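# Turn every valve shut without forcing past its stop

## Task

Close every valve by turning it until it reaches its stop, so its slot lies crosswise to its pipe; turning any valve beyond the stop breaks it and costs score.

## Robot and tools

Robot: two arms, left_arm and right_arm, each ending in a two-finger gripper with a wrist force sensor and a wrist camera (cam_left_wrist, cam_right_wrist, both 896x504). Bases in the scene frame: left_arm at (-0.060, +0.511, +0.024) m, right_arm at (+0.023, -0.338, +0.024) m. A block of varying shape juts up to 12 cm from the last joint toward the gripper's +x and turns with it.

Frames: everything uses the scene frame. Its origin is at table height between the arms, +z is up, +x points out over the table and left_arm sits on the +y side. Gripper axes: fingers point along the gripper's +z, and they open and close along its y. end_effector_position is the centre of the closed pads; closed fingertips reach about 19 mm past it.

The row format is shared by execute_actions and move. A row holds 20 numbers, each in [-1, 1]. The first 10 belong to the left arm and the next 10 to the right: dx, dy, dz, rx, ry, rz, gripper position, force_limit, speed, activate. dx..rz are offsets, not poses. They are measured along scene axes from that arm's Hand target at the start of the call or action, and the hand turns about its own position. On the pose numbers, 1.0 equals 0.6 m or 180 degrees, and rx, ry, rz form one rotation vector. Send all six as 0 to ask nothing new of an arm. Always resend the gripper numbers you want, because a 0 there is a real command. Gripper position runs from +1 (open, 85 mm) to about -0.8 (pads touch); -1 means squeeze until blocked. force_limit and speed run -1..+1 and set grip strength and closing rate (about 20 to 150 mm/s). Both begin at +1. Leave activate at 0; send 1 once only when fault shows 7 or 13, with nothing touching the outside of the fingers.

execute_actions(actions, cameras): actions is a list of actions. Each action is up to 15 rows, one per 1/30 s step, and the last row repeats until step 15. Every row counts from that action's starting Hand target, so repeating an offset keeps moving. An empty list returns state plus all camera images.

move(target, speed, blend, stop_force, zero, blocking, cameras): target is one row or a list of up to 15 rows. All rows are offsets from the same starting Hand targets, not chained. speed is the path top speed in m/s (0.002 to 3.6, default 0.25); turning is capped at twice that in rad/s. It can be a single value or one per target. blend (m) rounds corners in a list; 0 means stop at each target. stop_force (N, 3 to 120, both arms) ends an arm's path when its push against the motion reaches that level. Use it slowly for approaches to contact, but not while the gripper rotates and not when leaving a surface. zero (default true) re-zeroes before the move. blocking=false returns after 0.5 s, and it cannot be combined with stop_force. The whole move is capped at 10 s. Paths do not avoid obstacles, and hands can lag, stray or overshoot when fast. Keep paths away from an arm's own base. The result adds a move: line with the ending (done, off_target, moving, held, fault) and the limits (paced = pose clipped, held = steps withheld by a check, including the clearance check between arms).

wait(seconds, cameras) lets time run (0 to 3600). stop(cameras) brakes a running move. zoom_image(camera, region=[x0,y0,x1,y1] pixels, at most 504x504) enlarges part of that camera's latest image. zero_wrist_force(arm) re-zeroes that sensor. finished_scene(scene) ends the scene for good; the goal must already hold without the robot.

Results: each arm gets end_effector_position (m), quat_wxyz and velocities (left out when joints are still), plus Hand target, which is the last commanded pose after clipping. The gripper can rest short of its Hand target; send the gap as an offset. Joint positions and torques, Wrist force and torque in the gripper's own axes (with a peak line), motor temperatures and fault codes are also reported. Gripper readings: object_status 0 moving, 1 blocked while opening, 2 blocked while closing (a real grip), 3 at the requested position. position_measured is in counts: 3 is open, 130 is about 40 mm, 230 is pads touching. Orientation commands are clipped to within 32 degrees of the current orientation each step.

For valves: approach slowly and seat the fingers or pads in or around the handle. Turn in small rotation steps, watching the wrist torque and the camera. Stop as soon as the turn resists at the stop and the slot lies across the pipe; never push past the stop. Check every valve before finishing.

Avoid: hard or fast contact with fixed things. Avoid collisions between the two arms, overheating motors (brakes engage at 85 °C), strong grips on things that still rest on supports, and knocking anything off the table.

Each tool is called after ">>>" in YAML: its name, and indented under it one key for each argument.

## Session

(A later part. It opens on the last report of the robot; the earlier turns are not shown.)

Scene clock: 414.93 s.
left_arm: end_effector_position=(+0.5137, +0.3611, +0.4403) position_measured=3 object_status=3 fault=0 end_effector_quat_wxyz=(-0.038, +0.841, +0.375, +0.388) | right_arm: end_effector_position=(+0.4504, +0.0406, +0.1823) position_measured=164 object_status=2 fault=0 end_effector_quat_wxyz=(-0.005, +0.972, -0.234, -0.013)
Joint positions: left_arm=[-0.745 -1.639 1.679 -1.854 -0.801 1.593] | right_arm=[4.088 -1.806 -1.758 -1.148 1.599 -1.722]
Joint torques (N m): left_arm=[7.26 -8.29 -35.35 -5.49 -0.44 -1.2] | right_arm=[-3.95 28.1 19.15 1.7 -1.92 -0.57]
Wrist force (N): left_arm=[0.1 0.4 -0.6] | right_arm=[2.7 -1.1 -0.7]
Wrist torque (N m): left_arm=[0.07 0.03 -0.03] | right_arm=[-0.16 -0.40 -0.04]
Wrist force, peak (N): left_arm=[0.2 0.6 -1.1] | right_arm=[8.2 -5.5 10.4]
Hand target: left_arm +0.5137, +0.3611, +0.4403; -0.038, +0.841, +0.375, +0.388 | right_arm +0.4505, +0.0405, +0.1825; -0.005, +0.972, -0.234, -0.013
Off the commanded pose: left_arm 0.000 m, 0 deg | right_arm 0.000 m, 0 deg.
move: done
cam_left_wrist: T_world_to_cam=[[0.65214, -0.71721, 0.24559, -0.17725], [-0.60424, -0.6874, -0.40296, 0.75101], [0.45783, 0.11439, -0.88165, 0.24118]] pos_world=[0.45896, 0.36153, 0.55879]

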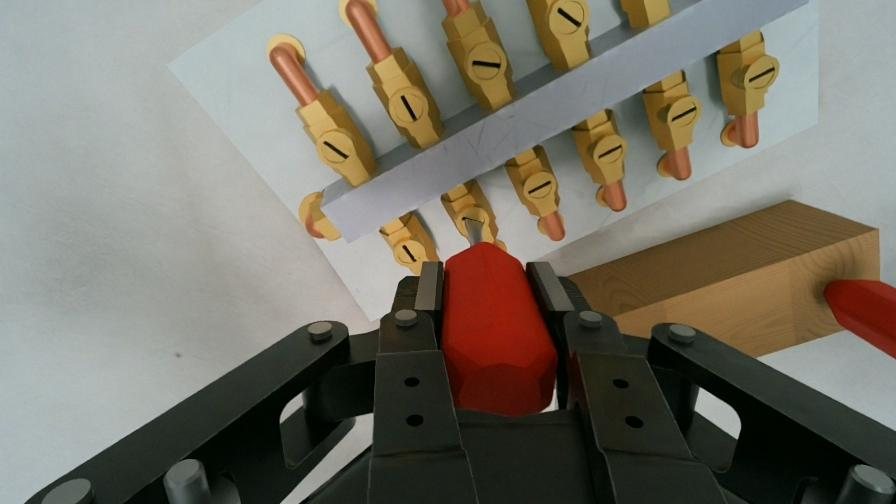

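>>> move:
  target: [0,0,0, 0,0,0, 1,1,1,0, 0,0,-0.012,0,0,-0.01,-0.98,0.5,-1,0]
  cameras: []
  speed: 0.01
  stop_force: 14

>>> move:
  target:
    - [0,0,0, 0,0,0, 1,1,1,0, 0,0,0,0,0,-0.022,-0.98,0.5,-1,0]
    - [0,0,0, 0,0,0, 1,1,1,0, 0,0,0,0,0,0.022,-0.98,0.5,-1,0]
    - [0,0,0, 0,0,0, 1,1,1,0, 0,0,0,0,0,0.0,-0.98,0.5,-1,0]
  cameras: ["cam_left_wrist"]
  speed: 0.06

>>> zoom_image:
  camera: "cam_left_wrist"
  region: [450, 190, 500, 240]

Scene clock: 418.20 s.
left_arm: end_effector_position=(+0.5137, +0.3611, +0.4403) position_measured=3 object_status=3 fault=0 end_effector_quat_wxyz=(-0.038, +0.841, +0.375, +0.388) | right_arm: end_effector_position=(+0.4505, +0.0405, +0.1797) position_measured=164 object_status=2 fault=0 end_effector_quat_wxyz=(-0.006, +0.971, -0.240, -0.013)
Joint positions: left_arm=[-0.745 -1.639 1.679 -1.854 -0.801 1.593] | right_arm=[4.088 -1.808 -1.762 -1.141 1.599 -1.71]
Joint torques (N m): left_arm=[7.28 -8.87 -34.94 -5.53 -0.51 -1.19] | right_arm=[-10.41 47.87 32.21 0.31 -1.83 -1.98]
Wrist force (N): left_arm=[0.0 0.5 -0.7] | right_arm=[1.6 2.8 -15.6]
Wrist torque (N m): left_arm=[0.10 0.02 -0.03] | right_arm=[-0.40 -0.52 0.01]
Wrist force, peak (N): left_arm=[0.1 0.9 -0.8] | right_arm=[1.7 3.2 -19.4]
Hand target: left_arm +0.5137, +0.3611, +0.4403; -0.038, +0.841, +0.375, +0.388 | right_arm +0.4505, +0.0405, +0.1797; -0.006, +0.971, -0.240, -0.013 (not the last commanded pose)
Off the commanded pose: left_arm 0.000 m, 0 deg | right_arm 0.004 m, 1 deg.
move: contact (right_arm)

Scene clock: 421.07 s.
left_arm: end_effector_position=(+0.5137, +0.3611, +0.4403) position_measured=3 object_status=3 fault=0 end_effector_quat_wxyz=(-0.038, +0.841, +0.375, +0.388) | right_arm: end_effector_position=(+0.4505, +0.0405, +0.1797) position_measured=164 object_status=2 fault=0 end_effector_quat_wxyz=(-0.006, +0.971, -0.240, -0.013) end_effector_velocity=(+0.000, +0.000, +0.000) end_effector_angular_velocity=(+0.000, +0.000, +0.006)
Joint positions: left_arm=[-0.745 -1.639 1.679 -1.854 -0.801 1.593] | right_arm=[4.088 -1.808 -1.762 -1.141 1.599 -1.71]
Joint velocities: left_arm=[within noise] | right_arm=[0.001 0 0 0 0 -0.005]
Joint torques (N m): left_arm=[7.72 -8.73 -34.84 -5.55 -0.45 -1.21] | right_arm=[5.46 53.93 8.09 5.44 0.63 -1.94]
Wrist force (N): left_arm=[0.1 0.5 -0.5] | right_arm=[3.2 0.7 -6.6]
Wrist torque (N m): left_arm=[0.08 0.01 -0.04] | right_arm=[-0.31 -0.40 0.17]
Wrist force, peak (N): left_arm=[0.2 0.8 -0.9] | right_arm=[1.4 2.7 -15.5]
Hand target: left_arm +0.5137, +0.3611, +0.4403; -0.038, +0.841, +0.375, +0.388 | right_arm +0.4505, +0.0405, +0.1797; -0.006, +0.971, -0.240, -0.013
Off the commanded pose: left_arm 0.000 m, 0 deg | right_arm 0.000 m, 0 deg.
move: done
cam_left_wrist: T_world_to_cam=[[0.65214, -0.71721, 0.24559, -0.17725], [-0.60424, -0.6874, -0.40296, 0.75101], [0.45783, 0.11439, -0.88165, 0.24118]] pos_world=[0.45896, 0.36153, 0.55879]

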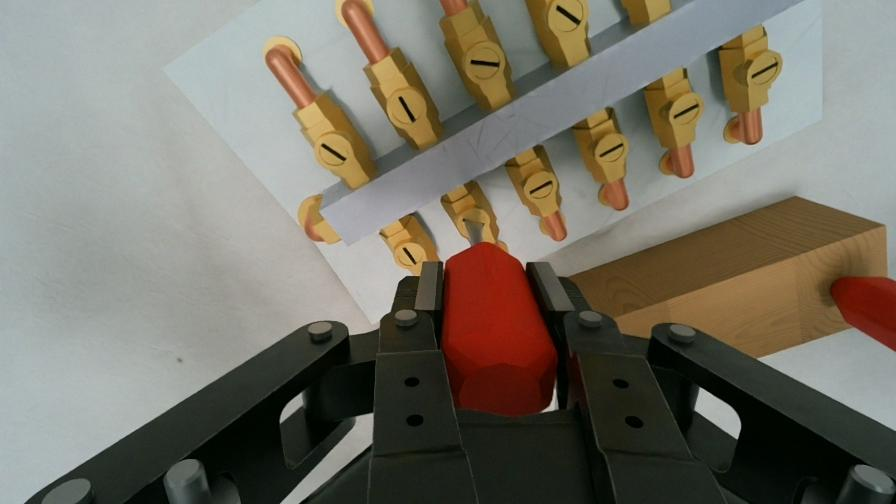

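Scaled by 10.080 from the camera's image (finer frame: 1280x720).

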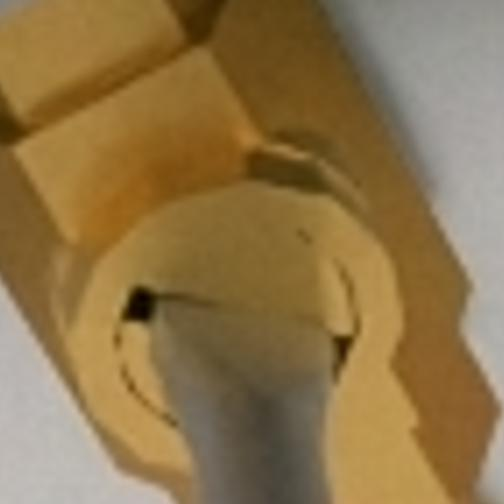

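>>> move:
  target: [0,0,0, 0,0,0, 1,1,1,0, 0,0,-0.012,0,0,0.0,-0.98,0.5,-1,0]
  cameras: []
  speed: 0.01
  stop_force: 9

>>> move:
  target:
    - [0,0,0, 0,0,0, 1,1,1,0, 0,0,0,0,0,-0.03,-0.98,0.5,-1,0]
    - [0,0,0, 0,0,0, 1,1,1,0, 0,0,0,0,0,0.0,-0.98,0.5,-1,0]
  cameras: ["cam_left_wrist"]
  speed: 0.06

>>> zoom_image:
  camera: "cam_left_wrist"
  region: [450, 190, 500, 240]

Scene clock: 423.43 s.
left_arm: end_effector_position=(+0.5137, +0.3611, +0.4403) position_measured=3 object_status=3 fault=0 end_effector_quat_wxyz=(-0.038, +0.841, +0.375, +0.388) | right_arm: end_effector_position=(+0.4505, +0.0405, +0.1795) position_measured=164 object_status=2 fault=0 end_effector_quat_wxyz=(-0.006, +0.971, -0.240, -0.013)
Joint positions: left_arm=[-0.745 -1.639 1.679 -1.854 -0.801 1.593] | right_arm=[4.088 -1.808 -1.763 -1.139 1.599 -1.71]
Joint torques (N m): left_arm=[7.18 -8.81 -35.34 -5.63 -0.49 -1.09] | right_arm=[8.87 47.8 33.63 0.2 -1.75 0.81]
Wrist force (N): left_arm=[-0.1 0.6 -0.2] | right_arm=[1.0 2.2 -13.5]
Wrist torque (N m): left_arm=[0.11 0.05 -0.03] | right_arm=[-0.41 -0.53 0.17]
Wrist force, peak (N): left_arm=[0.1 0.3 -1.1] | right_arm=[1.4 6.5 -23.7]
Hand target: left_arm +0.5137, +0.3611, +0.4403; -0.038, +0.841, +0.375, +0.388 | right_arm +0.4505, +0.0405, +0.1795; -0.006, +0.971, -0.240, -0.013 (not the last commanded pose)
Off the commanded pose: left_arm 0.000 m, 0 deg | right_arm 0.007 m, 0 deg.
move: contact (right_arm)

Scene clock: 425.47 s.
left_arm: end_effector_position=(+0.5137, +0.3611, +0.4403) position_measured=3 object_status=3 fault=0 end_effector_quat_wxyz=(-0.038, +0.841, +0.375, +0.388) | right_arm: end_effector_position=(+0.4504, +0.0406, +0.1795) position_measured=164 object_status=2 fault=0 end_effector_quat_wxyz=(-0.006, +0.971, -0.240, -0.013) end_effector_velocity=(+0.000, +0.000, +0.000) end_effector_angular_velocity=(+0.000, +0.000, -0.005)
Joint positions: left_arm=[-0.745 -1.639 1.679 -1.854 -0.801 1.593] | right_arm=[4.088 -1.808 -1.763 -1.139 1.599 -1.71]
Joint velocities: left_arm=[within noise] | right_arm=[0 -0.001 0.001 0 0 0.005]
Joint torques (N m): left_arm=[7.73 -8.59 -35.16 -5.66 -0.5 -1.2] | right_arm=[-7.82 13.9 33.56 0.4 1.96 2.15]
Wrist force (N): left_arm=[0.2 0.3 -0.8] | right_arm=[2.9 -0.4 -5.0]
Wrist torque (N m): left_arm=[0.05 0.00 -0.03] | right_arm=[-0.11 -0.43 0.43]
Wrist force, peak (N): left_arm=[-0.1 0.9 -0.8] | right_arm=[0.9 2.4 -13.8]
Hand target: left_arm +0.5137, +0.3611, +0.4403; -0.038, +0.841, +0.375, +0.388 | right_arm +0.4505, +0.0405, +0.1795; -0.006, +0.971, -0.240, -0.013
Off the commanded pose: left_arm 0.000 m, 0 deg | right_arm 0.000 m, 0 deg.
move: done
cam_left_wrist: T_world_to_cam=[[0.65214, -0.71721, 0.24559, -0.17725], [-0.60424, -0.6874, -0.40296, 0.75101], [0.45783, 0.11439, -0.88165, 0.24118]] pos_world=[0.45896, 0.36153, 0.55879]

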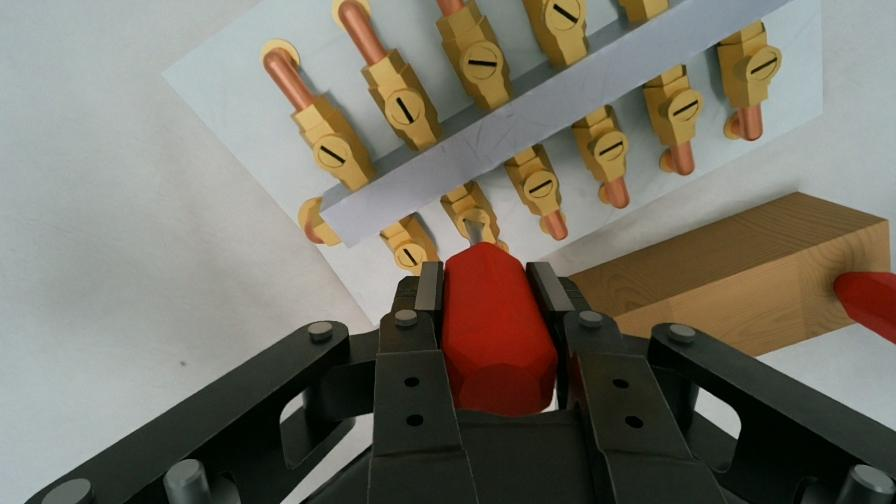

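Scaled by 10.080 from the camera's image (finer frame: 1280x720).

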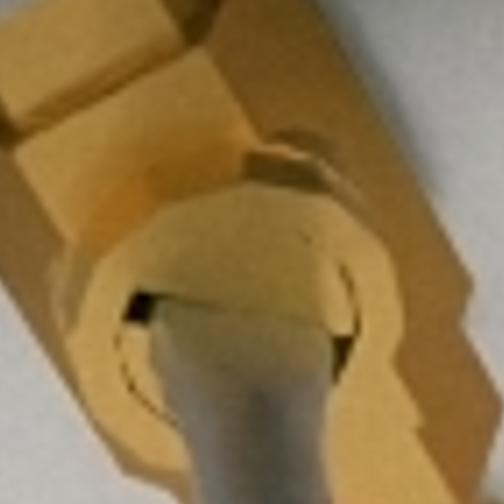

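>>> move:
  target: [0,0,0, 0,0,0, 1,1,1,0, 0,0,-0.012,0,0,0.0,-0.98,0.5,-1,0]
  cameras: []
  speed: 0.01
  stop_force: 9

>>> move:
  target: [0,0,0, 0,0,0, 1,1,1,0, 0.0001,0.0005,0,0,0,0.0333,-0.98,0.5,-1,0]
  cameras: ["cam_left_wrist"]
  speed: 0.1

>>> zoom_image:
  camera: "cam_left_wrist"
  region: [450, 190, 500, 240]

Scene clock: 427.30 s.
left_arm: end_effector_position=(+0.5137, +0.3611, +0.4403) position_measured=3 object_status=3 fault=0 end_effector_quat_wxyz=(-0.038, +0.841, +0.375, +0.388) | right_arm: end_effector_position=(+0.4505, +0.0406, +0.1793) position_measured=164 object_status=2 fault=0 end_effector_quat_wxyz=(-0.006, +0.971, -0.240, -0.013)
Joint positions: left_arm=[-0.745 -1.639 1.679 -1.854 -0.801 1.593] | right_arm=[4.088 -1.809 -1.763 -1.139 1.599 -1.71]
Joint torques (N m): left_arm=[7.57 -8.45 -35.22 -5.53 -0.52 -1.04] | right_arm=[-5.46 49.18 32.45 0.1 1.88 1.87]
Wrist force (N): left_arm=[-0.2 0.3 -0.6] | right_arm=[1.9 2.5 -13.7]
Wrist torque (N m): left_arm=[0.06 0.07 -0.03] | right_arm=[-0.36 -0.58 0.42]
Wrist force, peak (N): left_arm=[0.3 0.8 -0.8] | right_arm=[1.4 7.2 -23.8]
Hand target: left_arm +0.5137, +0.3611, +0.4403; -0.038, +0.841, +0.375, +0.388 | right_arm +0.4505, +0.0406, +0.1793; -0.006, +0.971, -0.240, -0.013 (not the last commanded pose)
Off the commanded pose: left_arm 0.000 m, 0 deg | right_arm 0.007 m, 0 deg.
move: contact (right_arm)

Scene clock: 428.23 s.
left_arm: end_effector_position=(+0.5137, +0.3611, +0.4403) position_measured=3 object_status=3 fault=0 end_effector_quat_wxyz=(-0.038, +0.841, +0.375, +0.388) | right_arm: end_effector_position=(+0.4506, +0.0409, +0.1793) position_measured=164 object_status=2 fault=0 end_effector_quat_wxyz=(-0.005, +0.982, -0.189, -0.013)
Joint positions: left_arm=[-0.745 -1.639 1.679 -1.854 -0.801 1.593] | right_arm=[4.088 -1.811 -1.76 -1.143 1.599 -1.814]
Joint torques (N m): left_arm=[7.22 -8.7 -35.03 -5.59 -0.51 -1.18] | right_arm=[17.32 11.38 27.55 1.61 -0.24 1.09]
Wrist force (N): left_arm=[0.6 0.6 -0.5] | right_arm=[2.9 1.5 -11.6]
Wrist torque (N m): left_arm=[0.10 -0.06 -0.02] | right_arm=[-0.43 -0.47 0.39]
Wrist force, peak (N): left_arm=[0.5 0.7 -0.8] | right_arm=[1.9 2.2 -13.7]
Hand target: left_arm +0.5137, +0.3611, +0.4403; -0.038, +0.841, +0.375, +0.388 | right_arm +0.4506, +0.0409, +0.1793; -0.005, +0.982, -0.189, -0.013
Off the commanded pose: left_arm 0.000 m, 0 deg | right_arm 0.000 m, 0 deg.
move: done
cam_left_wrist: T_world_to_cam=[[0.65214, -0.71721, 0.24559, -0.17725], [-0.60424, -0.6874, -0.40296, 0.75101], [0.45783, 0.11439, -0.88165, 0.24118]] pos_world=[0.45896, 0.36153, 0.55879]

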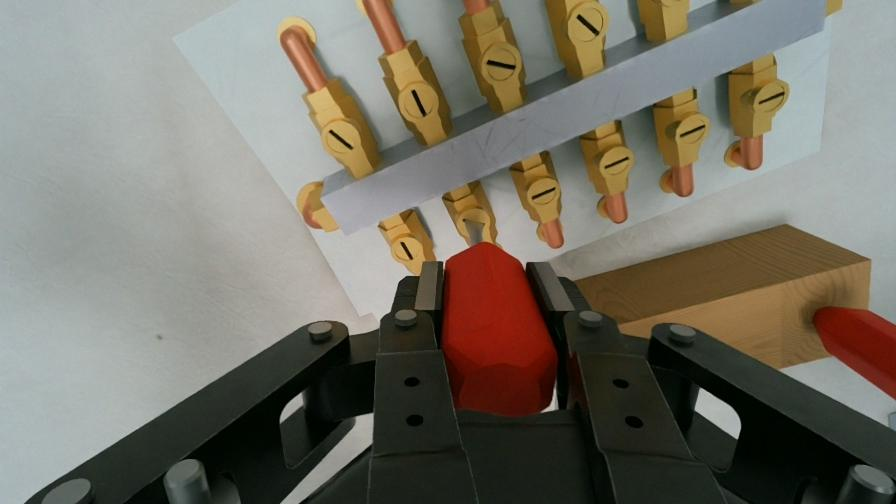

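Scaled by 10.080 from the camera's image (finer frame: 1280x720).

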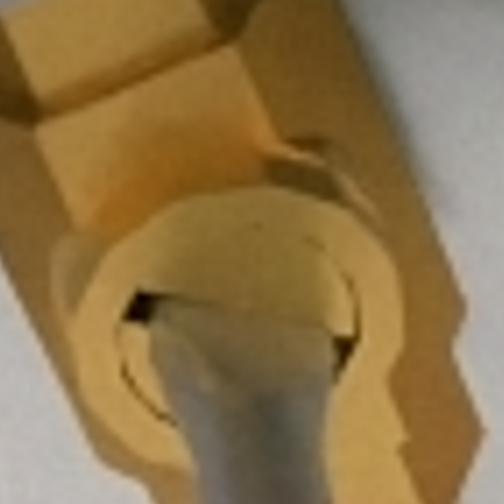

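>>> move:
  target: [0,0,0, 0,0,0, 1,1,1,0, 0.0002,0.0009,-0.0003,0,0,0.0556,-0.98,0.5,-1,0]
  cameras: ["cam_left_wrist"]
  speed: 0.1

>>> zoom_image:
  camera: "cam_left_wrist"
  region: [450, 190, 500, 240]

Scene clock: 430.20 s.
left_arm: end_effector_position=(+0.5137, +0.3611, +0.4403) position_measured=3 object_status=3 fault=0 end_effector_quat_wxyz=(-0.038, +0.841, +0.375, +0.388) | right_arm: end_effector_position=(+0.4507, +0.0414, +0.1791) position_measured=164 object_status=2 fault=0 end_effector_quat_wxyz=(-0.004, +0.995, -0.102, -0.013)
Joint positions: left_arm=[-0.745 -1.639 1.679 -1.854 -0.801 1.593] | right_arm=[4.089 -1.814 -1.755 -1.15 1.598 -1.988]
Joint torques (N m): left_arm=[7.13 -8.51 -34.98 -5.56 -0.55 -1.16] | right_arm=[15.33 10.41 24.24 1.38 -0.68 1.07]
Wrist force (N): left_arm=[0.0 0.5 -0.7] | right_arm=[2.6 3.7 -20.1]
Wrist torque (N m): left_arm=[0.07 0.03 -0.03] | right_arm=[-0.69 -0.57 0.41]
Wrist force, peak (N): left_arm=[0.0 0.5 -1.0] | right_arm=[2.5 3.7 -20.5]
Hand target: left_arm +0.5137, +0.3611, +0.4403; -0.038, +0.841, +0.375, +0.388 | right_arm +0.4507, +0.0414, +0.1791; -0.004, +0.995, -0.102, -0.013
Off the commanded pose: left_arm 0.000 m, 0 deg | right_arm 0.000 m, 0 deg.
move: done
cam_left_wrist: T_world_to_cam=[[0.65214, -0.71721, 0.24559, -0.17725], [-0.60424, -0.6874, -0.40296, 0.75101], [0.45783, 0.11439, -0.88165, 0.24118]] pos_world=[0.45896, 0.36153, 0.55879]

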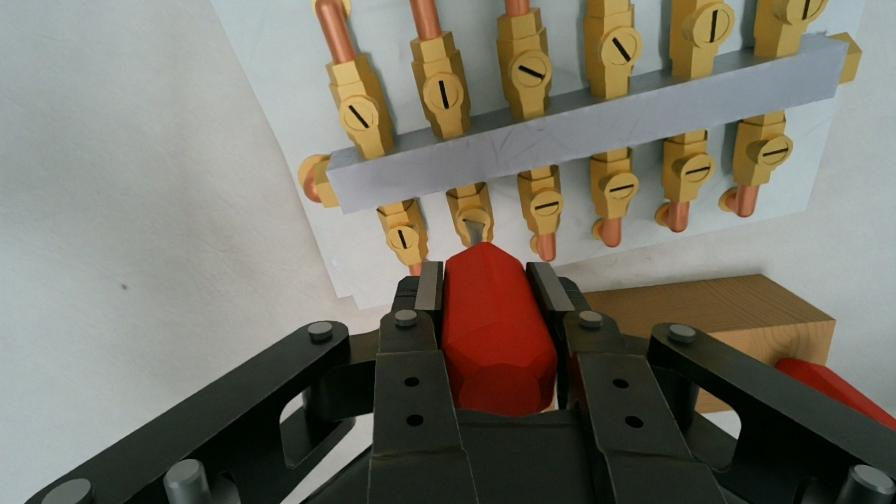

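Scaled by 10.080 from the camera's image (finer frame: 1280x720).

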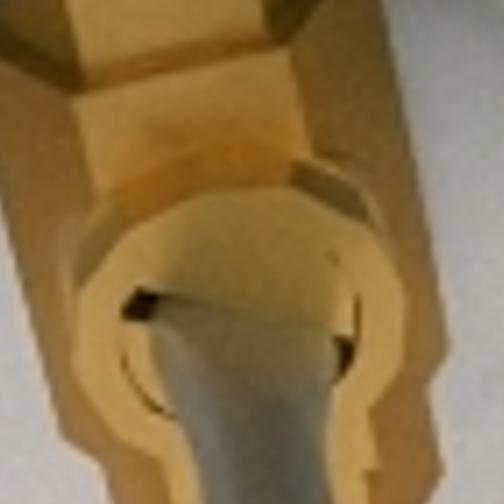

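>>> move:
  target:
    - [0,0,0, 0,0,0, 1,1,1,0, 0.0001,0.0011,0.0003,0,0,0.076,-0.98,0.5,-1,0]
    - [0,0,0, 0,0,0, 1,1,1,0, -0.0001,0.0023,0.0003,0,0,0.153,-0.98,0.5,-1,0]
  cameras: ["cam_left_wrist"]
  speed: 0.1
  blend: [0.01,0]

>>> zoom_image:
  camera: "cam_left_wrist"
  region: [450, 190, 500, 240]

Scene clock: 434.10 s.
left_arm: end_effector_position=(+0.5137, +0.3611, +0.4403) position_measured=3 object_status=3 fault=0 end_effector_quat_wxyz=(-0.038, +0.841, +0.375, +0.388) | right_arm: end_effector_position=(+0.4506, +0.0428, +0.1793) position_measured=164 object_status=2 fault=0 end_effector_quat_wxyz=(-0.001, +0.990, +0.137, -0.014)
Joint positions: left_arm=[-0.745 -1.639 1.679 -1.854 -0.801 1.593] | right_arm=[4.093 -1.82 -1.743 -1.167 1.592 -2.465]
Joint torques (N m): left_arm=[7.69 -8.54 -35.13 -5.55 -0.54 -1.22] | right_arm=[13.72 7.82 23.26 0.61 -0.42 1.12]
Wrist force (N): left_arm=[0.3 0.5 -0.7] | right_arm=[0.7 3.4 -25.5]
Wrist torque (N m): left_arm=[0.08 -0.03 -0.02] | right_arm=[-0.38 -0.69 0.14]
Wrist force, peak (N): left_arm=[0.1 0.6 -1.0] | right_arm=[0.3 3.2 -26.1]
Hand target: left_arm +0.5137, +0.3611, +0.4403; -0.038, +0.841, +0.375, +0.388 | right_arm +0.4506, +0.0428, +0.1793; -0.001, +0.990, +0.137, -0.014
Off the commanded pose: left_arm 0.000 m, 0 deg | right_arm 0.000 m, 0 deg.
move: done
cam_left_wrist: T_world_to_cam=[[0.65214, -0.71721, 0.24559, -0.17725], [-0.60424, -0.6874, -0.40296, 0.75101], [0.45783, 0.11439, -0.88165, 0.24118]] pos_world=[0.45896, 0.36153, 0.55879]

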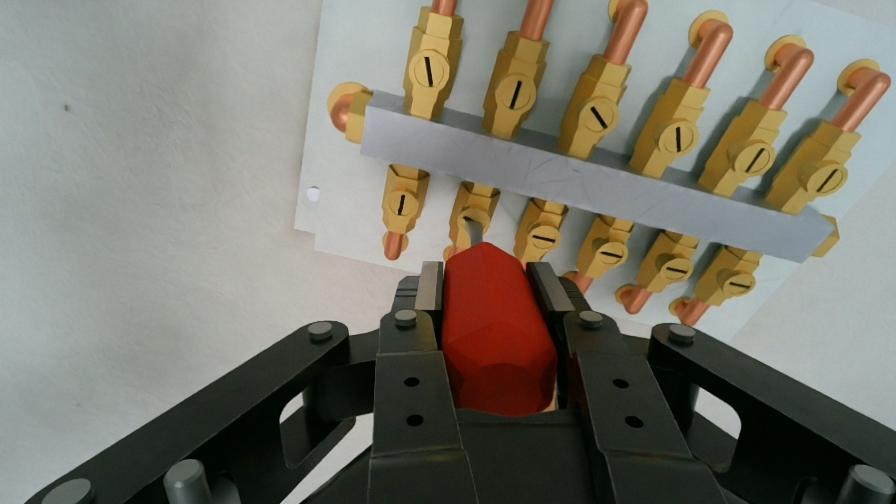

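Scaled by 10.080 from the camera's image (finer frame: 1280x720).

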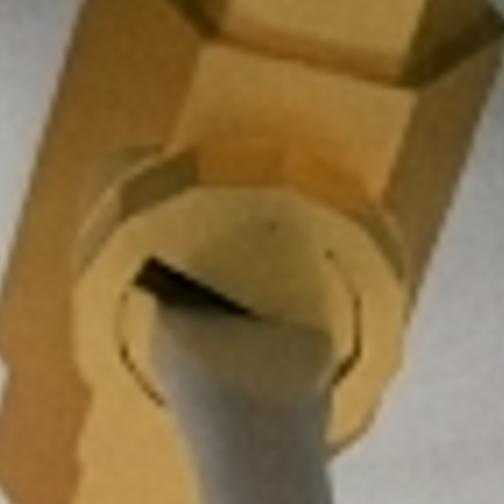

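>>> move:
  target: [0,0,0, 0,0,0, 1,1,1,0, 0.0001,-0.0008,0,0,0,-0.1,-0.98,0.5,-1,0]
  cameras: ["cam_left_wrist"]
  speed: 0.06

>>> zoom_image:
  camera: "cam_left_wrist"
  region: [450, 190, 500, 240]

Scene clock: 438.40 s.
left_arm: end_effector_position=(+0.5137, +0.3611, +0.4403) position_measured=3 object_status=3 fault=0 end_effector_quat_wxyz=(-0.038, +0.841, +0.375, +0.388) | right_arm: end_effector_position=(+0.4507, +0.0423, +0.1793) position_measured=164 object_status=2 fault=0 end_effector_quat_wxyz=(-0.003, +1.000, -0.019, -0.014) end_effector_velocity=(+0.000, +0.000, +0.000) end_effector_angular_velocity=(+0.000, +0.000, +0.006)
Joint positions: left_arm=[-0.745 -1.639 1.679 -1.854 -0.801 1.593] | right_arm=[4.091 -1.817 -1.749 -1.157 1.596 -2.153]
Joint velocities: left_arm=[within noise] | right_arm=[0 0 0 0 0 -0.006]
Joint torques (N m): left_arm=[7.35 -8.58 -34.32 -5.55 -0.56 -1.21] | right_arm=[-10.24 36.64 3.14 5.7 1.73 -1.94]
Wrist force (N): left_arm=[0.4 0.6 -0.9] | right_arm=[-2.5 7.1 -28.9]
Wrist torque (N m): left_arm=[0.10 -0.02 -0.03] | right_arm=[-0.77 -0.98 -0.07]
Wrist force, peak (N): left_arm=[0.0 0.9 -0.9] | right_arm=[-3.6 8.4 -30.7]
Hand target: left_arm +0.5137, +0.3611, +0.4403; -0.038, +0.841, +0.375, +0.388 | right_arm +0.4507, +0.0423, +0.1793; -0.003, +1.000, -0.019, -0.014
Off the commanded pose: left_arm 0.000 m, 0 deg | right_arm 0.000 m, 0 deg.
move: done
cam_left_wrist: T_world_to_cam=[[0.65214, -0.71721, 0.24559, -0.17725], [-0.60424, -0.6874, -0.40296, 0.75101], [0.45783, 0.11439, -0.88165, 0.24118]] pos_world=[0.45896, 0.36153, 0.55879]

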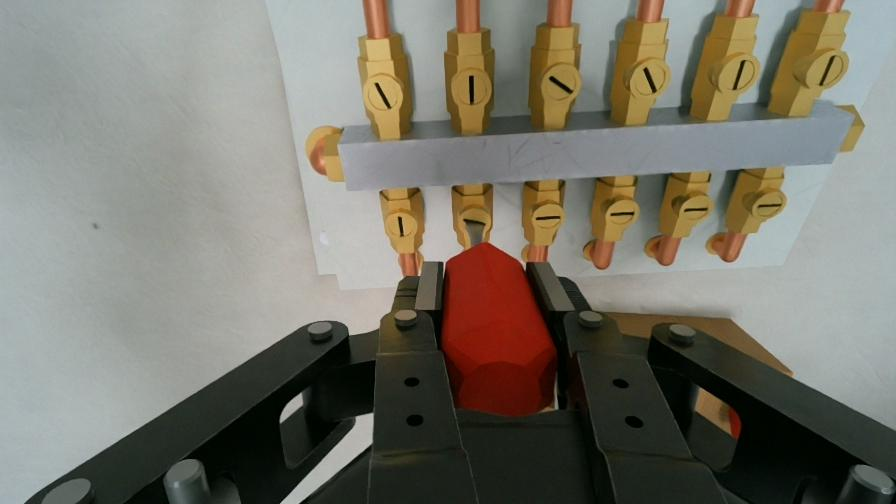

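Scaled by 10.080 from the camera's image (finer frame: 1280x720).

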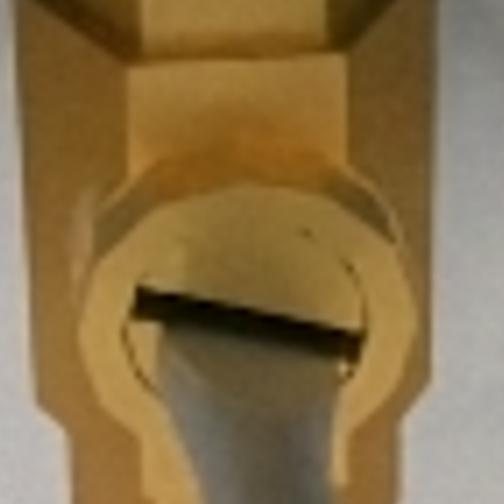

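>>> move:
  target:
    - [0,0,0, 0,0,0, 1,1,1,0, 0,0,0.005,0,0,0,-0.98,0.5,-1,0]
  cameras: ["cam_left_wrist"]
  speed: 0.03

>>> zoom_image:
  camera: "cam_left_wrist"
  region: [450, 190, 500, 240]

Scene clock: 439.63 s.
left_arm: end_effector_position=(+0.5137, +0.3611, +0.4403) position_measured=3 object_status=3 fault=0 end_effector_quat_wxyz=(-0.038, +0.841, +0.375, +0.388) | right_arm: end_effector_position=(+0.4507, +0.0423, +0.1823) position_measured=164 object_status=2 fault=0 end_effector_quat_wxyz=(-0.003, +1.000, -0.019, -0.014)
Joint positions: left_arm=[-0.745 -1.639 1.679 -1.854 -0.801 1.593] | right_arm=[4.091 -1.814 -1.745 -1.164 1.596 -2.153]
Joint torques (N m): left_arm=[7.26 -8.76 -35.59 -5.56 -0.54 -1.11] | right_arm=[-3.12 49.39 20.84 6.09 -1.5 -0.83]
Wrist force (N): left_arm=[-0.3 0.4 -0.4] | right_arm=[2.4 0.0 -0.7]
Wrist torque (N m): left_arm=[0.06 0.09 -0.03] | right_arm=[0.04 -0.35 -0.04]
Wrist force, peak (N): left_arm=[0.0 0.7 -0.8] | right_arm=[-2.8 7.0 -29.1]
Hand target: left_arm +0.5137, +0.3611, +0.4403; -0.038, +0.841, +0.375, +0.388 | right_arm +0.4507, +0.0423, +0.1823; -0.003, +1.000, -0.019, -0.014
Off the commanded pose: left_arm 0.000 m, 0 deg | right_arm 0.000 m, 0 deg.
move: done
cam_left_wrist: T_world_to_cam=[[0.65214, -0.71721, 0.24559, -0.17725], [-0.60424, -0.6874, -0.40296, 0.75101], [0.45783, 0.11439, -0.88165, 0.24118]] pos_world=[0.45896, 0.36153, 0.55879]

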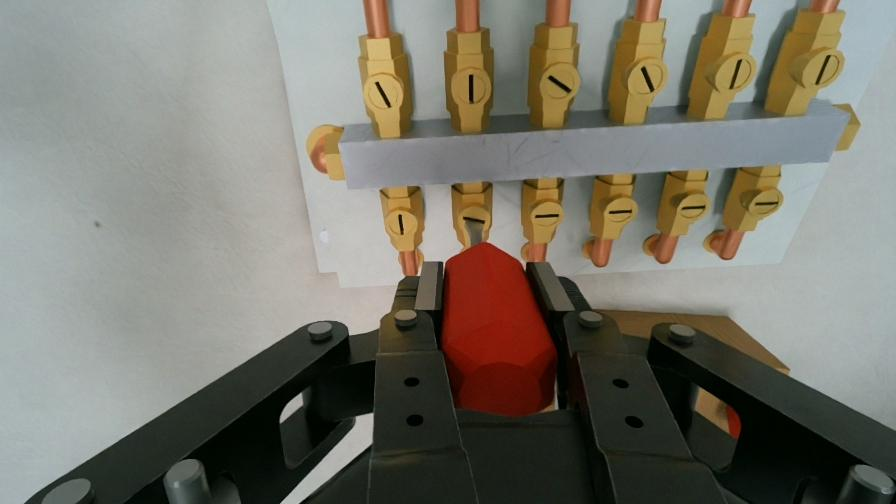

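Scaled by 10.080 from the camera's image (finer frame: 1280x720).

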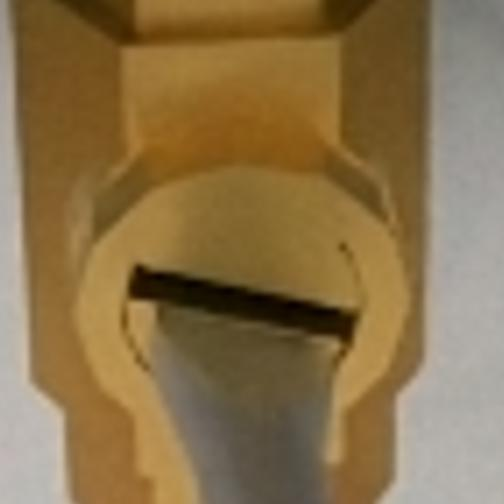

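>>> move:
  target:
    - [0,0,0, 0,0,0, 1,1,1,0, 0.009,-0.0089,0,0,0,-0.012,-0.98,0.5,-1,0]
  cameras: ["cam_left_wrist"]
  speed: 0.015

>>> zoom_image:
  camera: "cam_left_wrist"
  region: [450, 190, 500, 240]

Scene clock: 442.10 s.
left_arm: end_effector_position=(+0.5137, +0.3611, +0.4403) position_measured=3 object_status=3 fault=0 end_effector_quat_wxyz=(-0.038, +0.841, +0.375, +0.388) | right_arm: end_effector_position=(+0.4561, +0.0369, +0.1823) position_measured=164 object_status=2 fault=0 end_effector_quat_wxyz=(-0.003, +0.999, -0.038, -0.014)
Joint positions: left_arm=[-0.745 -1.639 1.679 -1.854 -0.801 1.593] | right_arm=[4.077 -1.815 -1.744 -1.164 1.597 -2.129]
Joint torques (N m): left_arm=[7.64 -8.39 -34.88 -5.62 -0.52 -1.14] | right_arm=[-3.92 16.45 37.77 5.86 2.07 0.94]
Wrist force (N): left_arm=[-0.1 0.5 -0.5] | right_arm=[2.5 -0.1 -0.6]
Wrist torque (N m): left_arm=[0.08 0.06 -0.03] | right_arm=[0.02 -0.36 -0.04]
Wrist force, peak (N): left_arm=[0.1 0.7 -0.9] | right_arm=[2.8 -0.3 -0.7]
Hand target: left_arm +0.5137, +0.3611, +0.4403; -0.038, +0.841, +0.375, +0.388 | right_arm +0.4561, +0.0370, +0.1823; -0.003, +0.999, -0.038, -0.014
Off the commanded pose: left_arm 0.000 m, 0 deg | right_arm 0.000 m, 0 deg.
move: done
cam_left_wrist: T_world_to_cam=[[0.65214, -0.71721, 0.24559, -0.17725], [-0.60424, -0.6874, -0.40296, 0.75101], [0.45783, 0.11439, -0.88165, 0.24118]] pos_world=[0.45896, 0.36153, 0.55879]

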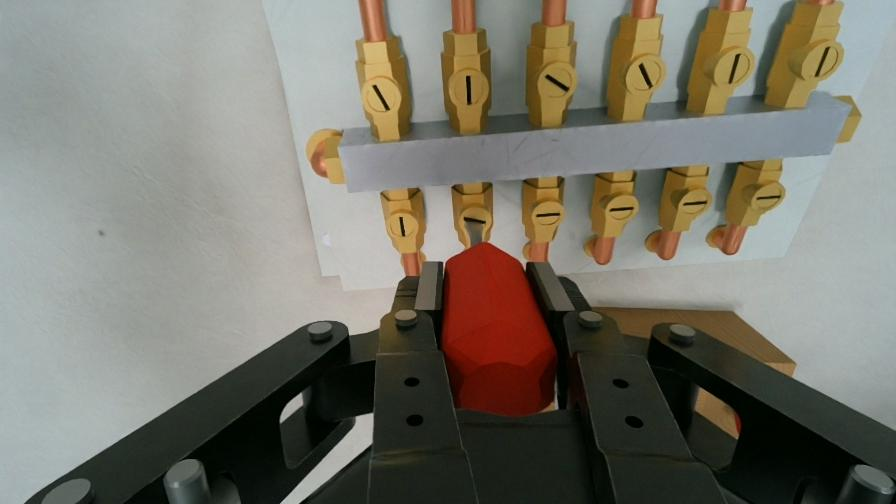

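Scaled by 10.080 from the camera's image (finer frame: 1280x720).

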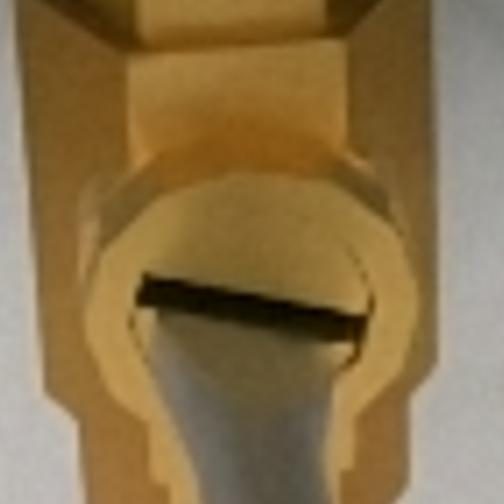

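>>> move:
  target:
    - [0,0,0, 0,0,0, 1,1,1,0, 0.0017,-0.0019,0,0,0,0,-0.98,0.5,-1,0]
  cameras: ["cam_left_wrist"]
  speed: 0.015

>>> zoom_image:
  camera: "cam_left_wrist"
  region: [450, 190, 500, 240]

Scene clock: 443.27 s.
left_arm: end_effector_position=(+0.5137, +0.3611, +0.4403) position_measured=3 object_status=3 fault=0 end_effector_quat_wxyz=(-0.038, +0.841, +0.375, +0.388) | right_arm: end_effector_position=(+0.4571, +0.0359, +0.1823) position_measured=164 object_status=2 fault=0 end_effector_quat_wxyz=(-0.003, +0.999, -0.038, -0.014)
Joint positions: left_arm=[-0.745 -1.639 1.679 -1.854 -0.801 1.593] | right_arm=[4.074 -1.815 -1.744 -1.164 1.597 -2.132]
Joint torques (N m): left_arm=[7.06 -9.27 -35.33 -5.49 -0.51 -1.09] | right_arm=[-5.77 15.39 38.79 1.18 0.7 2.2]
Wrist force (N): left_arm=[0.4 0.2 -0.5] | right_arm=[2.7 -0.1 -0.7]
Wrist torque (N m): left_arm=[0.04 -0.03 -0.03] | right_arm=[0.02 -0.40 -0.03]
Wrist force, peak (N): left_arm=[0.1 0.4 -0.9] | right_arm=[3.0 0.2 -0.4]
Hand target: left_arm +0.5137, +0.3611, +0.4403; -0.038, +0.841, +0.375, +0.388 | right_arm +0.4571, +0.0358, +0.1823; -0.003, +0.999, -0.038, -0.014
Off the commanded pose: left_arm 0.000 m, 0 deg | right_arm 0.000 m, 0 deg.
move: done
cam_left_wrist: T_world_to_cam=[[0.65214, -0.71721, 0.24559, -0.17725], [-0.60424, -0.6874, -0.40296, 0.75101], [0.45783, 0.11439, -0.88165, 0.24118]] pos_world=[0.45896, 0.36153, 0.55879]

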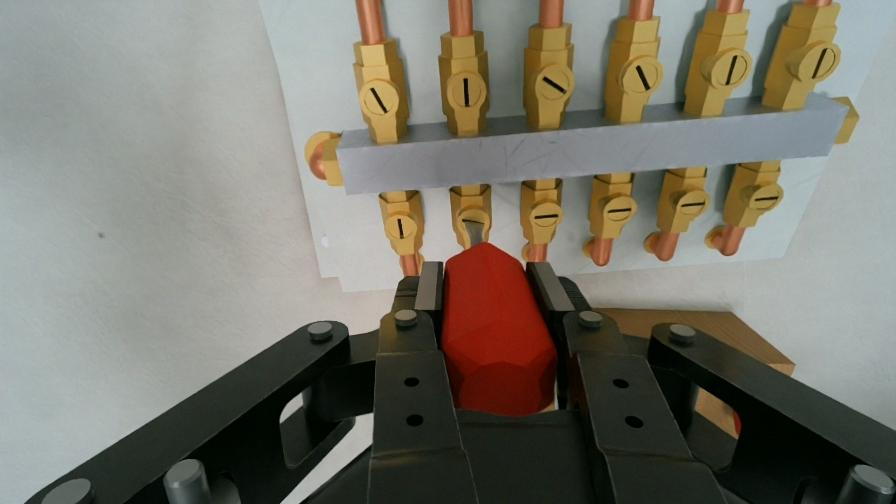

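Scaled by 10.080 from the camera's image (finer frame: 1280x720).

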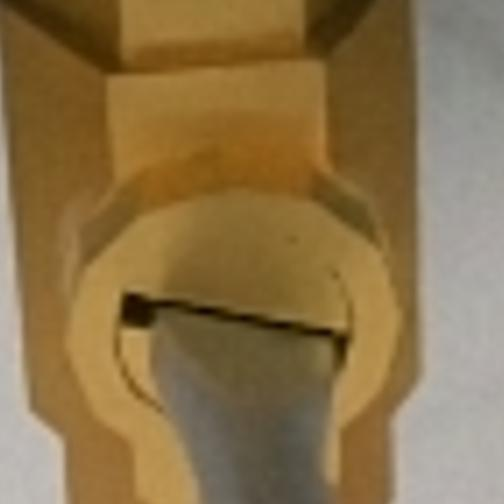

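>>> move:
  target: [0,0,0, 0,0,0, 1,1,1,0, 0,0,-0.012,0,0,0,-0.98,0.5,-1,0]
  cameras: []
  speed: 0.01
  stop_force: 12

>>> move:
  target:
    - [0,0,0, 0,0,0, 1,1,1,0, 0,0,0,0,0,-0.022,-0.98,0.5,-1,0]
    - [0,0,0, 0,0,0, 1,1,1,0, 0,0,0,0,0,0.022,-0.98,0.5,-1,0]
    - [0,0,0, 0,0,0, 1,1,1,0, 0,0,0,0,0,0.0,-0.98,0.5,-1,0]
  cameras: []
  speed: 0.06

>>> move:
  target: [0,0,0, 0,0,0, 1,1,1,0, 0,0,-0.012,0,0,0,-0.98,0.5,-1,0]
  cameras: ["cam_left_wrist"]
  speed: 0.01
  stop_force: 9

>>> zoom_image:
  camera: "cam_left_wrist"
  region: [450, 190, 500, 240]

Scene clock: 445.93 s.
left_arm: end_effector_position=(+0.5137, +0.3611, +0.4403) position_measured=3 object_status=3 fault=0 end_effector_quat_wxyz=(-0.038, +0.841, +0.375, +0.388) | right_arm: end_effector_position=(+0.4571, +0.0358, +0.1787) position_measured=164 object_status=2 fault=0 end_effector_quat_wxyz=(-0.003, +0.999, -0.038, -0.014)
Joint positions: left_arm=[-0.745 -1.639 1.679 -1.854 -0.801 1.593] | right_arm=[4.074 -1.819 -1.749 -1.155 1.597 -2.132]
Joint torques (N m): left_arm=[7.16 -9.14 -35.19 -5.59 -0.57 -1.13] | right_arm=[1.77 51.13 32.62 0.1 -1.84 2.18]
Wrist force (N): left_arm=[-0.2 0.7 -0.6] | right_arm=[0.3 1.1 -11.6]
Wrist torque (N m): left_arm=[0.12 0.07 -0.03] | right_arm=[-0.14 -0.58 0.03]
Wrist force, peak (N): left_arm=[-0.4 0.6 -1.1] | right_arm=[-0.4 5.1 -21.0]
Hand target: left_arm +0.5137, +0.3611, +0.4403; -0.038, +0.841, +0.375, +0.388 | right_arm +0.4571, +0.0359, +0.1787; -0.003, +0.999, -0.038, -0.014 (not the last commanded pose)
Off the commanded pose: left_arm 0.000 m, 0 deg | right_arm 0.004 m, 0 deg.
move: contact (right_arm)

Scene clock: 448.80 s.
left_arm: end_effector_position=(+0.5137, +0.3611, +0.4403) position_measured=3 object_status=3 fault=0 end_effector_quat_wxyz=(-0.038, +0.841, +0.375, +0.388) | right_arm: end_effector_position=(+0.4571, +0.0359, +0.1786) position_measured=164 object_status=2 fault=0 end_effector_quat_wxyz=(-0.003, +0.999, -0.038, -0.014) end_effector_velocity=(+0.000, +0.000, +0.000) end_effector_angular_velocity=(+0.000, +0.000, +0.005)
Joint positions: left_arm=[-0.745 -1.639 1.679 -1.854 -0.801 1.593] | right_arm=[4.074 -1.819 -1.749 -1.155 1.597 -2.132]
Joint velocities: left_arm=[within noise] | right_arm=[0 -0.001 0 0 0 -0.005]
Joint torques (N m): left_arm=[6.87 -8.62 -34.88 -5.55 -0.51 -1.21] | right_arm=[-11.12 52.73 7.29 5.47 1.38 -1.86]
Wrist force (N): left_arm=[-0.1 0.4 -0.3] | right_arm=[1.5 1.9 -9.5]
Wrist torque (N m): left_arm=[0.06 0.04 -0.03] | right_arm=[-0.15 -0.44 -0.05]
Wrist force, peak (N): left_arm=[0.0 0.8 -0.8] | right_arm=[2.1 2.6 -13.1]
Hand target: left_arm +0.5137, +0.3611, +0.4403; -0.038, +0.841, +0.375, +0.388 | right_arm +0.4571, +0.0359, +0.1787; -0.003, +0.999, -0.038, -0.014
Off the commanded pose: left_arm 0.000 m, 0 deg | right_arm 0.000 m, 0 deg.
move: done

Scene clock: 450.00 s.
left_arm: end_effector_position=(+0.5137, +0.3611, +0.4403) position_measured=3 object_status=3 fault=0 end_effector_quat_wxyz=(-0.038, +0.841, +0.375, +0.388) | right_arm: end_effector_position=(+0.4571, +0.0359, +0.1784) position_measured=164 object_status=2 fault=0 end_effector_quat_wxyz=(-0.003, +0.999, -0.038, -0.013)
Joint positions: left_arm=[-0.745 -1.639 1.679 -1.854 -0.801 1.593] | right_arm=[4.074 -1.819 -1.75 -1.153 1.597 -2.132]
Joint torques (N m): left_arm=[7.72 -8.98 -34.83 -5.57 -0.53 -1.19] | right_arm=[-10.42 47.61 31.77 -0.03 1.21 -1.59]
Wrist force (N): left_arm=[0.1 0.5 -0.8] | right_arm=[-0.3 1.9 -14.8]
Wrist torque (N m): left_arm=[0.08 0.01 -0.03] | right_arm=[-0.14 -0.57 -0.06]
Wrist force, peak (N): left_arm=[-0.1 0.2 -1.0] | right_arm=[-1.6 4.8 -24.1]
Hand target: left_arm +0.5137, +0.3611, +0.4403; -0.038, +0.841, +0.375, +0.388 | right_arm +0.4571, +0.0359, +0.1784; -0.003, +0.999, -0.038, -0.013 (not the last commanded pose)
Off the commanded pose: left_arm 0.000 m, 0 deg | right_arm 0.007 m, 0 deg.
move: contact (right_arm)
cam_left_wrist: T_world_to_cam=[[0.65214, -0.71721, 0.24559, -0.17725], [-0.60424, -0.6874, -0.40296, 0.75101], [0.45783, 0.11439, -0.88165, 0.24118]] pos_world=[0.45896, 0.36153, 0.55879]

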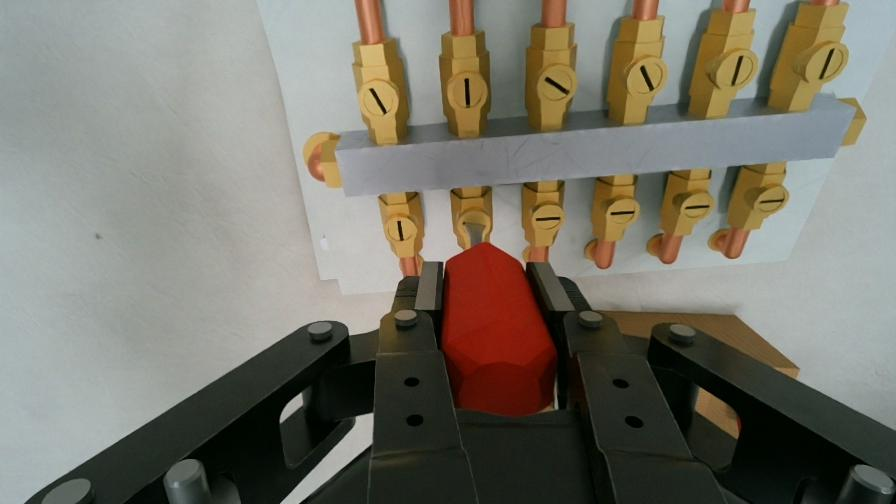

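Scaled by 10.080 from the camera's image (finer frame: 1280x720).

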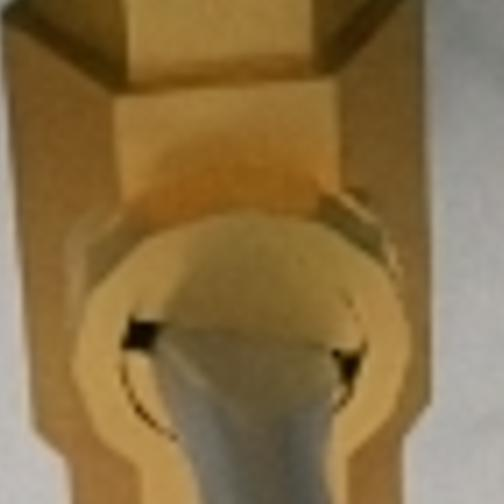

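>>> move:
  target: [0,0,0, 0,0,0, 1,1,1,0, 0,0.0002,0,0,0,0.03,-0.98,0.5,-1,0]
  cameras: ["cam_left_wrist"]
  speed: 0.1

>>> zoom_image:
  camera: "cam_left_wrist"
  region: [450, 190, 500, 240]

Scene clock: 451.57 s.
left_arm: end_effector_position=(+0.5137, +0.3611, +0.4403) position_measured=3 object_status=3 fault=0 end_effector_quat_wxyz=(-0.038, +0.841, +0.375, +0.388) | right_arm: end_effector_position=(+0.4572, +0.0360, +0.1784) position_measured=164 object_status=2 fault=0 end_effector_quat_wxyz=(-0.003, +1.000, +0.009, -0.014)
Joint positions: left_arm=[-0.745 -1.639 1.679 -1.854 -0.801 1.593] | right_arm=[4.075 -1.82 -1.748 -1.157 1.596 -2.225]
Joint torques (N m): left_arm=[7.44 -8.37 -35.29 -5.6 -0.48 -1.15] | right_arm=[15.69 10.88 27.59 0.46 -0.62 1.18]
Wrist force (N): left_arm=[0.1 0.5 -0.8] | right_arm=[1.7 -0.9 -11.2]
Wrist torque (N m): left_arm=[0.08 0.02 -0.03] | right_arm=[0.03 -0.41 0.44]
Wrist force, peak (N): left_arm=[0.3 0.8 -0.9] | right_arm=[-0.1 1.8 -15.4]
Hand target: left_arm +0.5137, +0.3611, +0.4403; -0.038, +0.841, +0.375, +0.388 | right_arm +0.4571, +0.0360, +0.1784; -0.003, +1.000, +0.009, -0.014
Off the commanded pose: left_arm 0.000 m, 0 deg | right_arm 0.000 m, 0 deg.
move: done
cam_left_wrist: T_world_to_cam=[[0.65214, -0.71721, 0.24559, -0.17725], [-0.60424, -0.6874, -0.40296, 0.75101], [0.45783, 0.11439, -0.88165, 0.24118]] pos_world=[0.45896, 0.36153, 0.55879]

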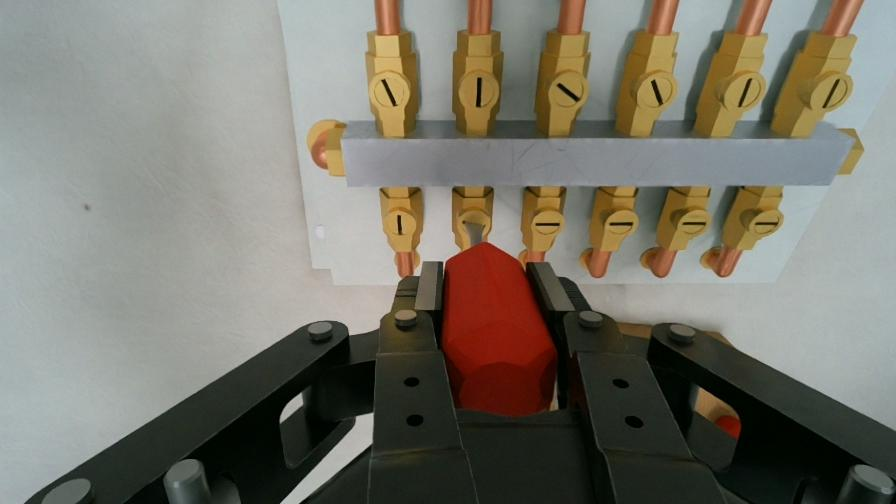

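Scaled by 10.080 from the camera's image (finer frame: 1280x720).

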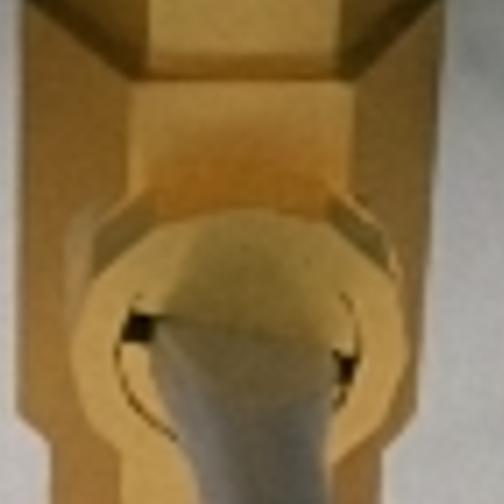

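>>> move:
  target:
    - [0,0,0, 0,0,0, 1,1,1,0, -0.0077,0.0087,-0.0003,0,0,0.0,-0.98,0.5,-1,0]
    - [0,0,0, 0,0,0, 1,1,1,0, -0.0078,0.0098,-0.0003,0,0,0.067,-0.98,0.5,-1,0]
  cameras: ["cam_left_wrist"]
  speed: [0.02,0.1]

>>> zoom_image:
  camera: "cam_left_wrist"
  region: [450, 190, 500, 240]

Scene clock: 454.30 s.
left_arm: end_effector_position=(+0.5137, +0.3611, +0.4403) position_measured=3 object_status=3 fault=0 end_effector_quat_wxyz=(-0.038, +0.841, +0.375, +0.388) | right_arm: end_effector_position=(+0.4525, +0.0419, +0.1782) position_measured=164 object_status=2 fault=0 end_effector_quat_wxyz=(-0.001, +0.993, +0.114, -0.014)
Joint positions: left_arm=[-0.745 -1.639 1.679 -1.854 -0.801 1.593] | right_arm=[4.089 -1.823 -1.744 -1.163 1.593 -2.422]
Joint torques (N m): left_arm=[7.7 -8.4 -34.74 -5.53 -0.49 -1.19] | right_arm=[12.77 11.62 24.59 0.07 -0.44 1.12]
Wrist force (N): left_arm=[0.2 0.7 -0.7] | right_arm=[3.4 0.1 -18.2]
Wrist torque (N m): left_arm=[0.11 0.01 -0.03] | right_arm=[-0.25 -0.28 0.48]
Wrist force, peak (N): left_arm=[-0.1 0.9 -0.9] | right_arm=[1.2 1.8 -19.8]
Hand target: left_arm +0.5137, +0.3611, +0.4403; -0.038, +0.841, +0.375, +0.388 | right_arm +0.4525, +0.0419, +0.1782; -0.001, +0.993, +0.114, -0.014
Off the commanded pose: left_arm 0.000 m, 0 deg | right_arm 0.000 m, 0 deg.
move: done
cam_left_wrist: T_world_to_cam=[[0.65214, -0.71721, 0.24559, -0.17725], [-0.60424, -0.6874, -0.40296, 0.75101], [0.45783, 0.11439, -0.88165, 0.24118]] pos_world=[0.45896, 0.36153, 0.55879]

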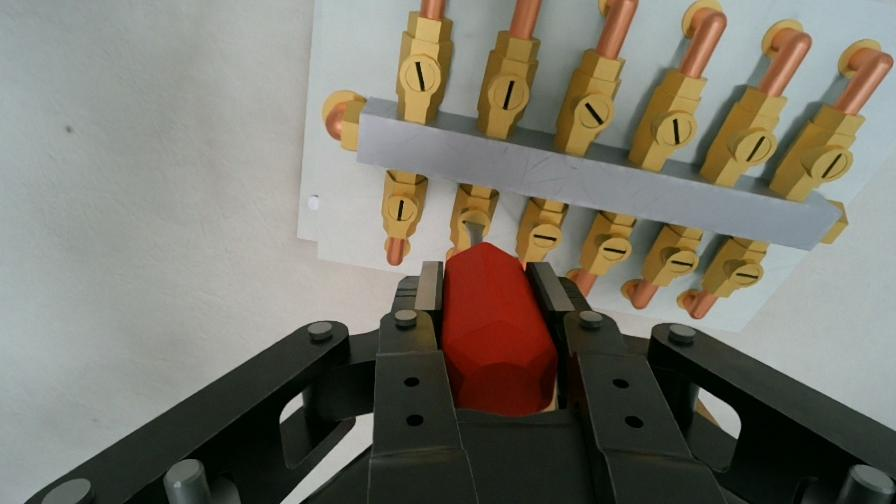

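Scaled by 10.080 from the camera's image (finer frame: 1280x720).

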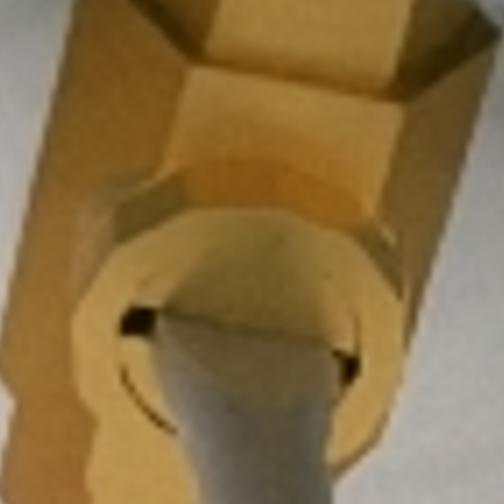

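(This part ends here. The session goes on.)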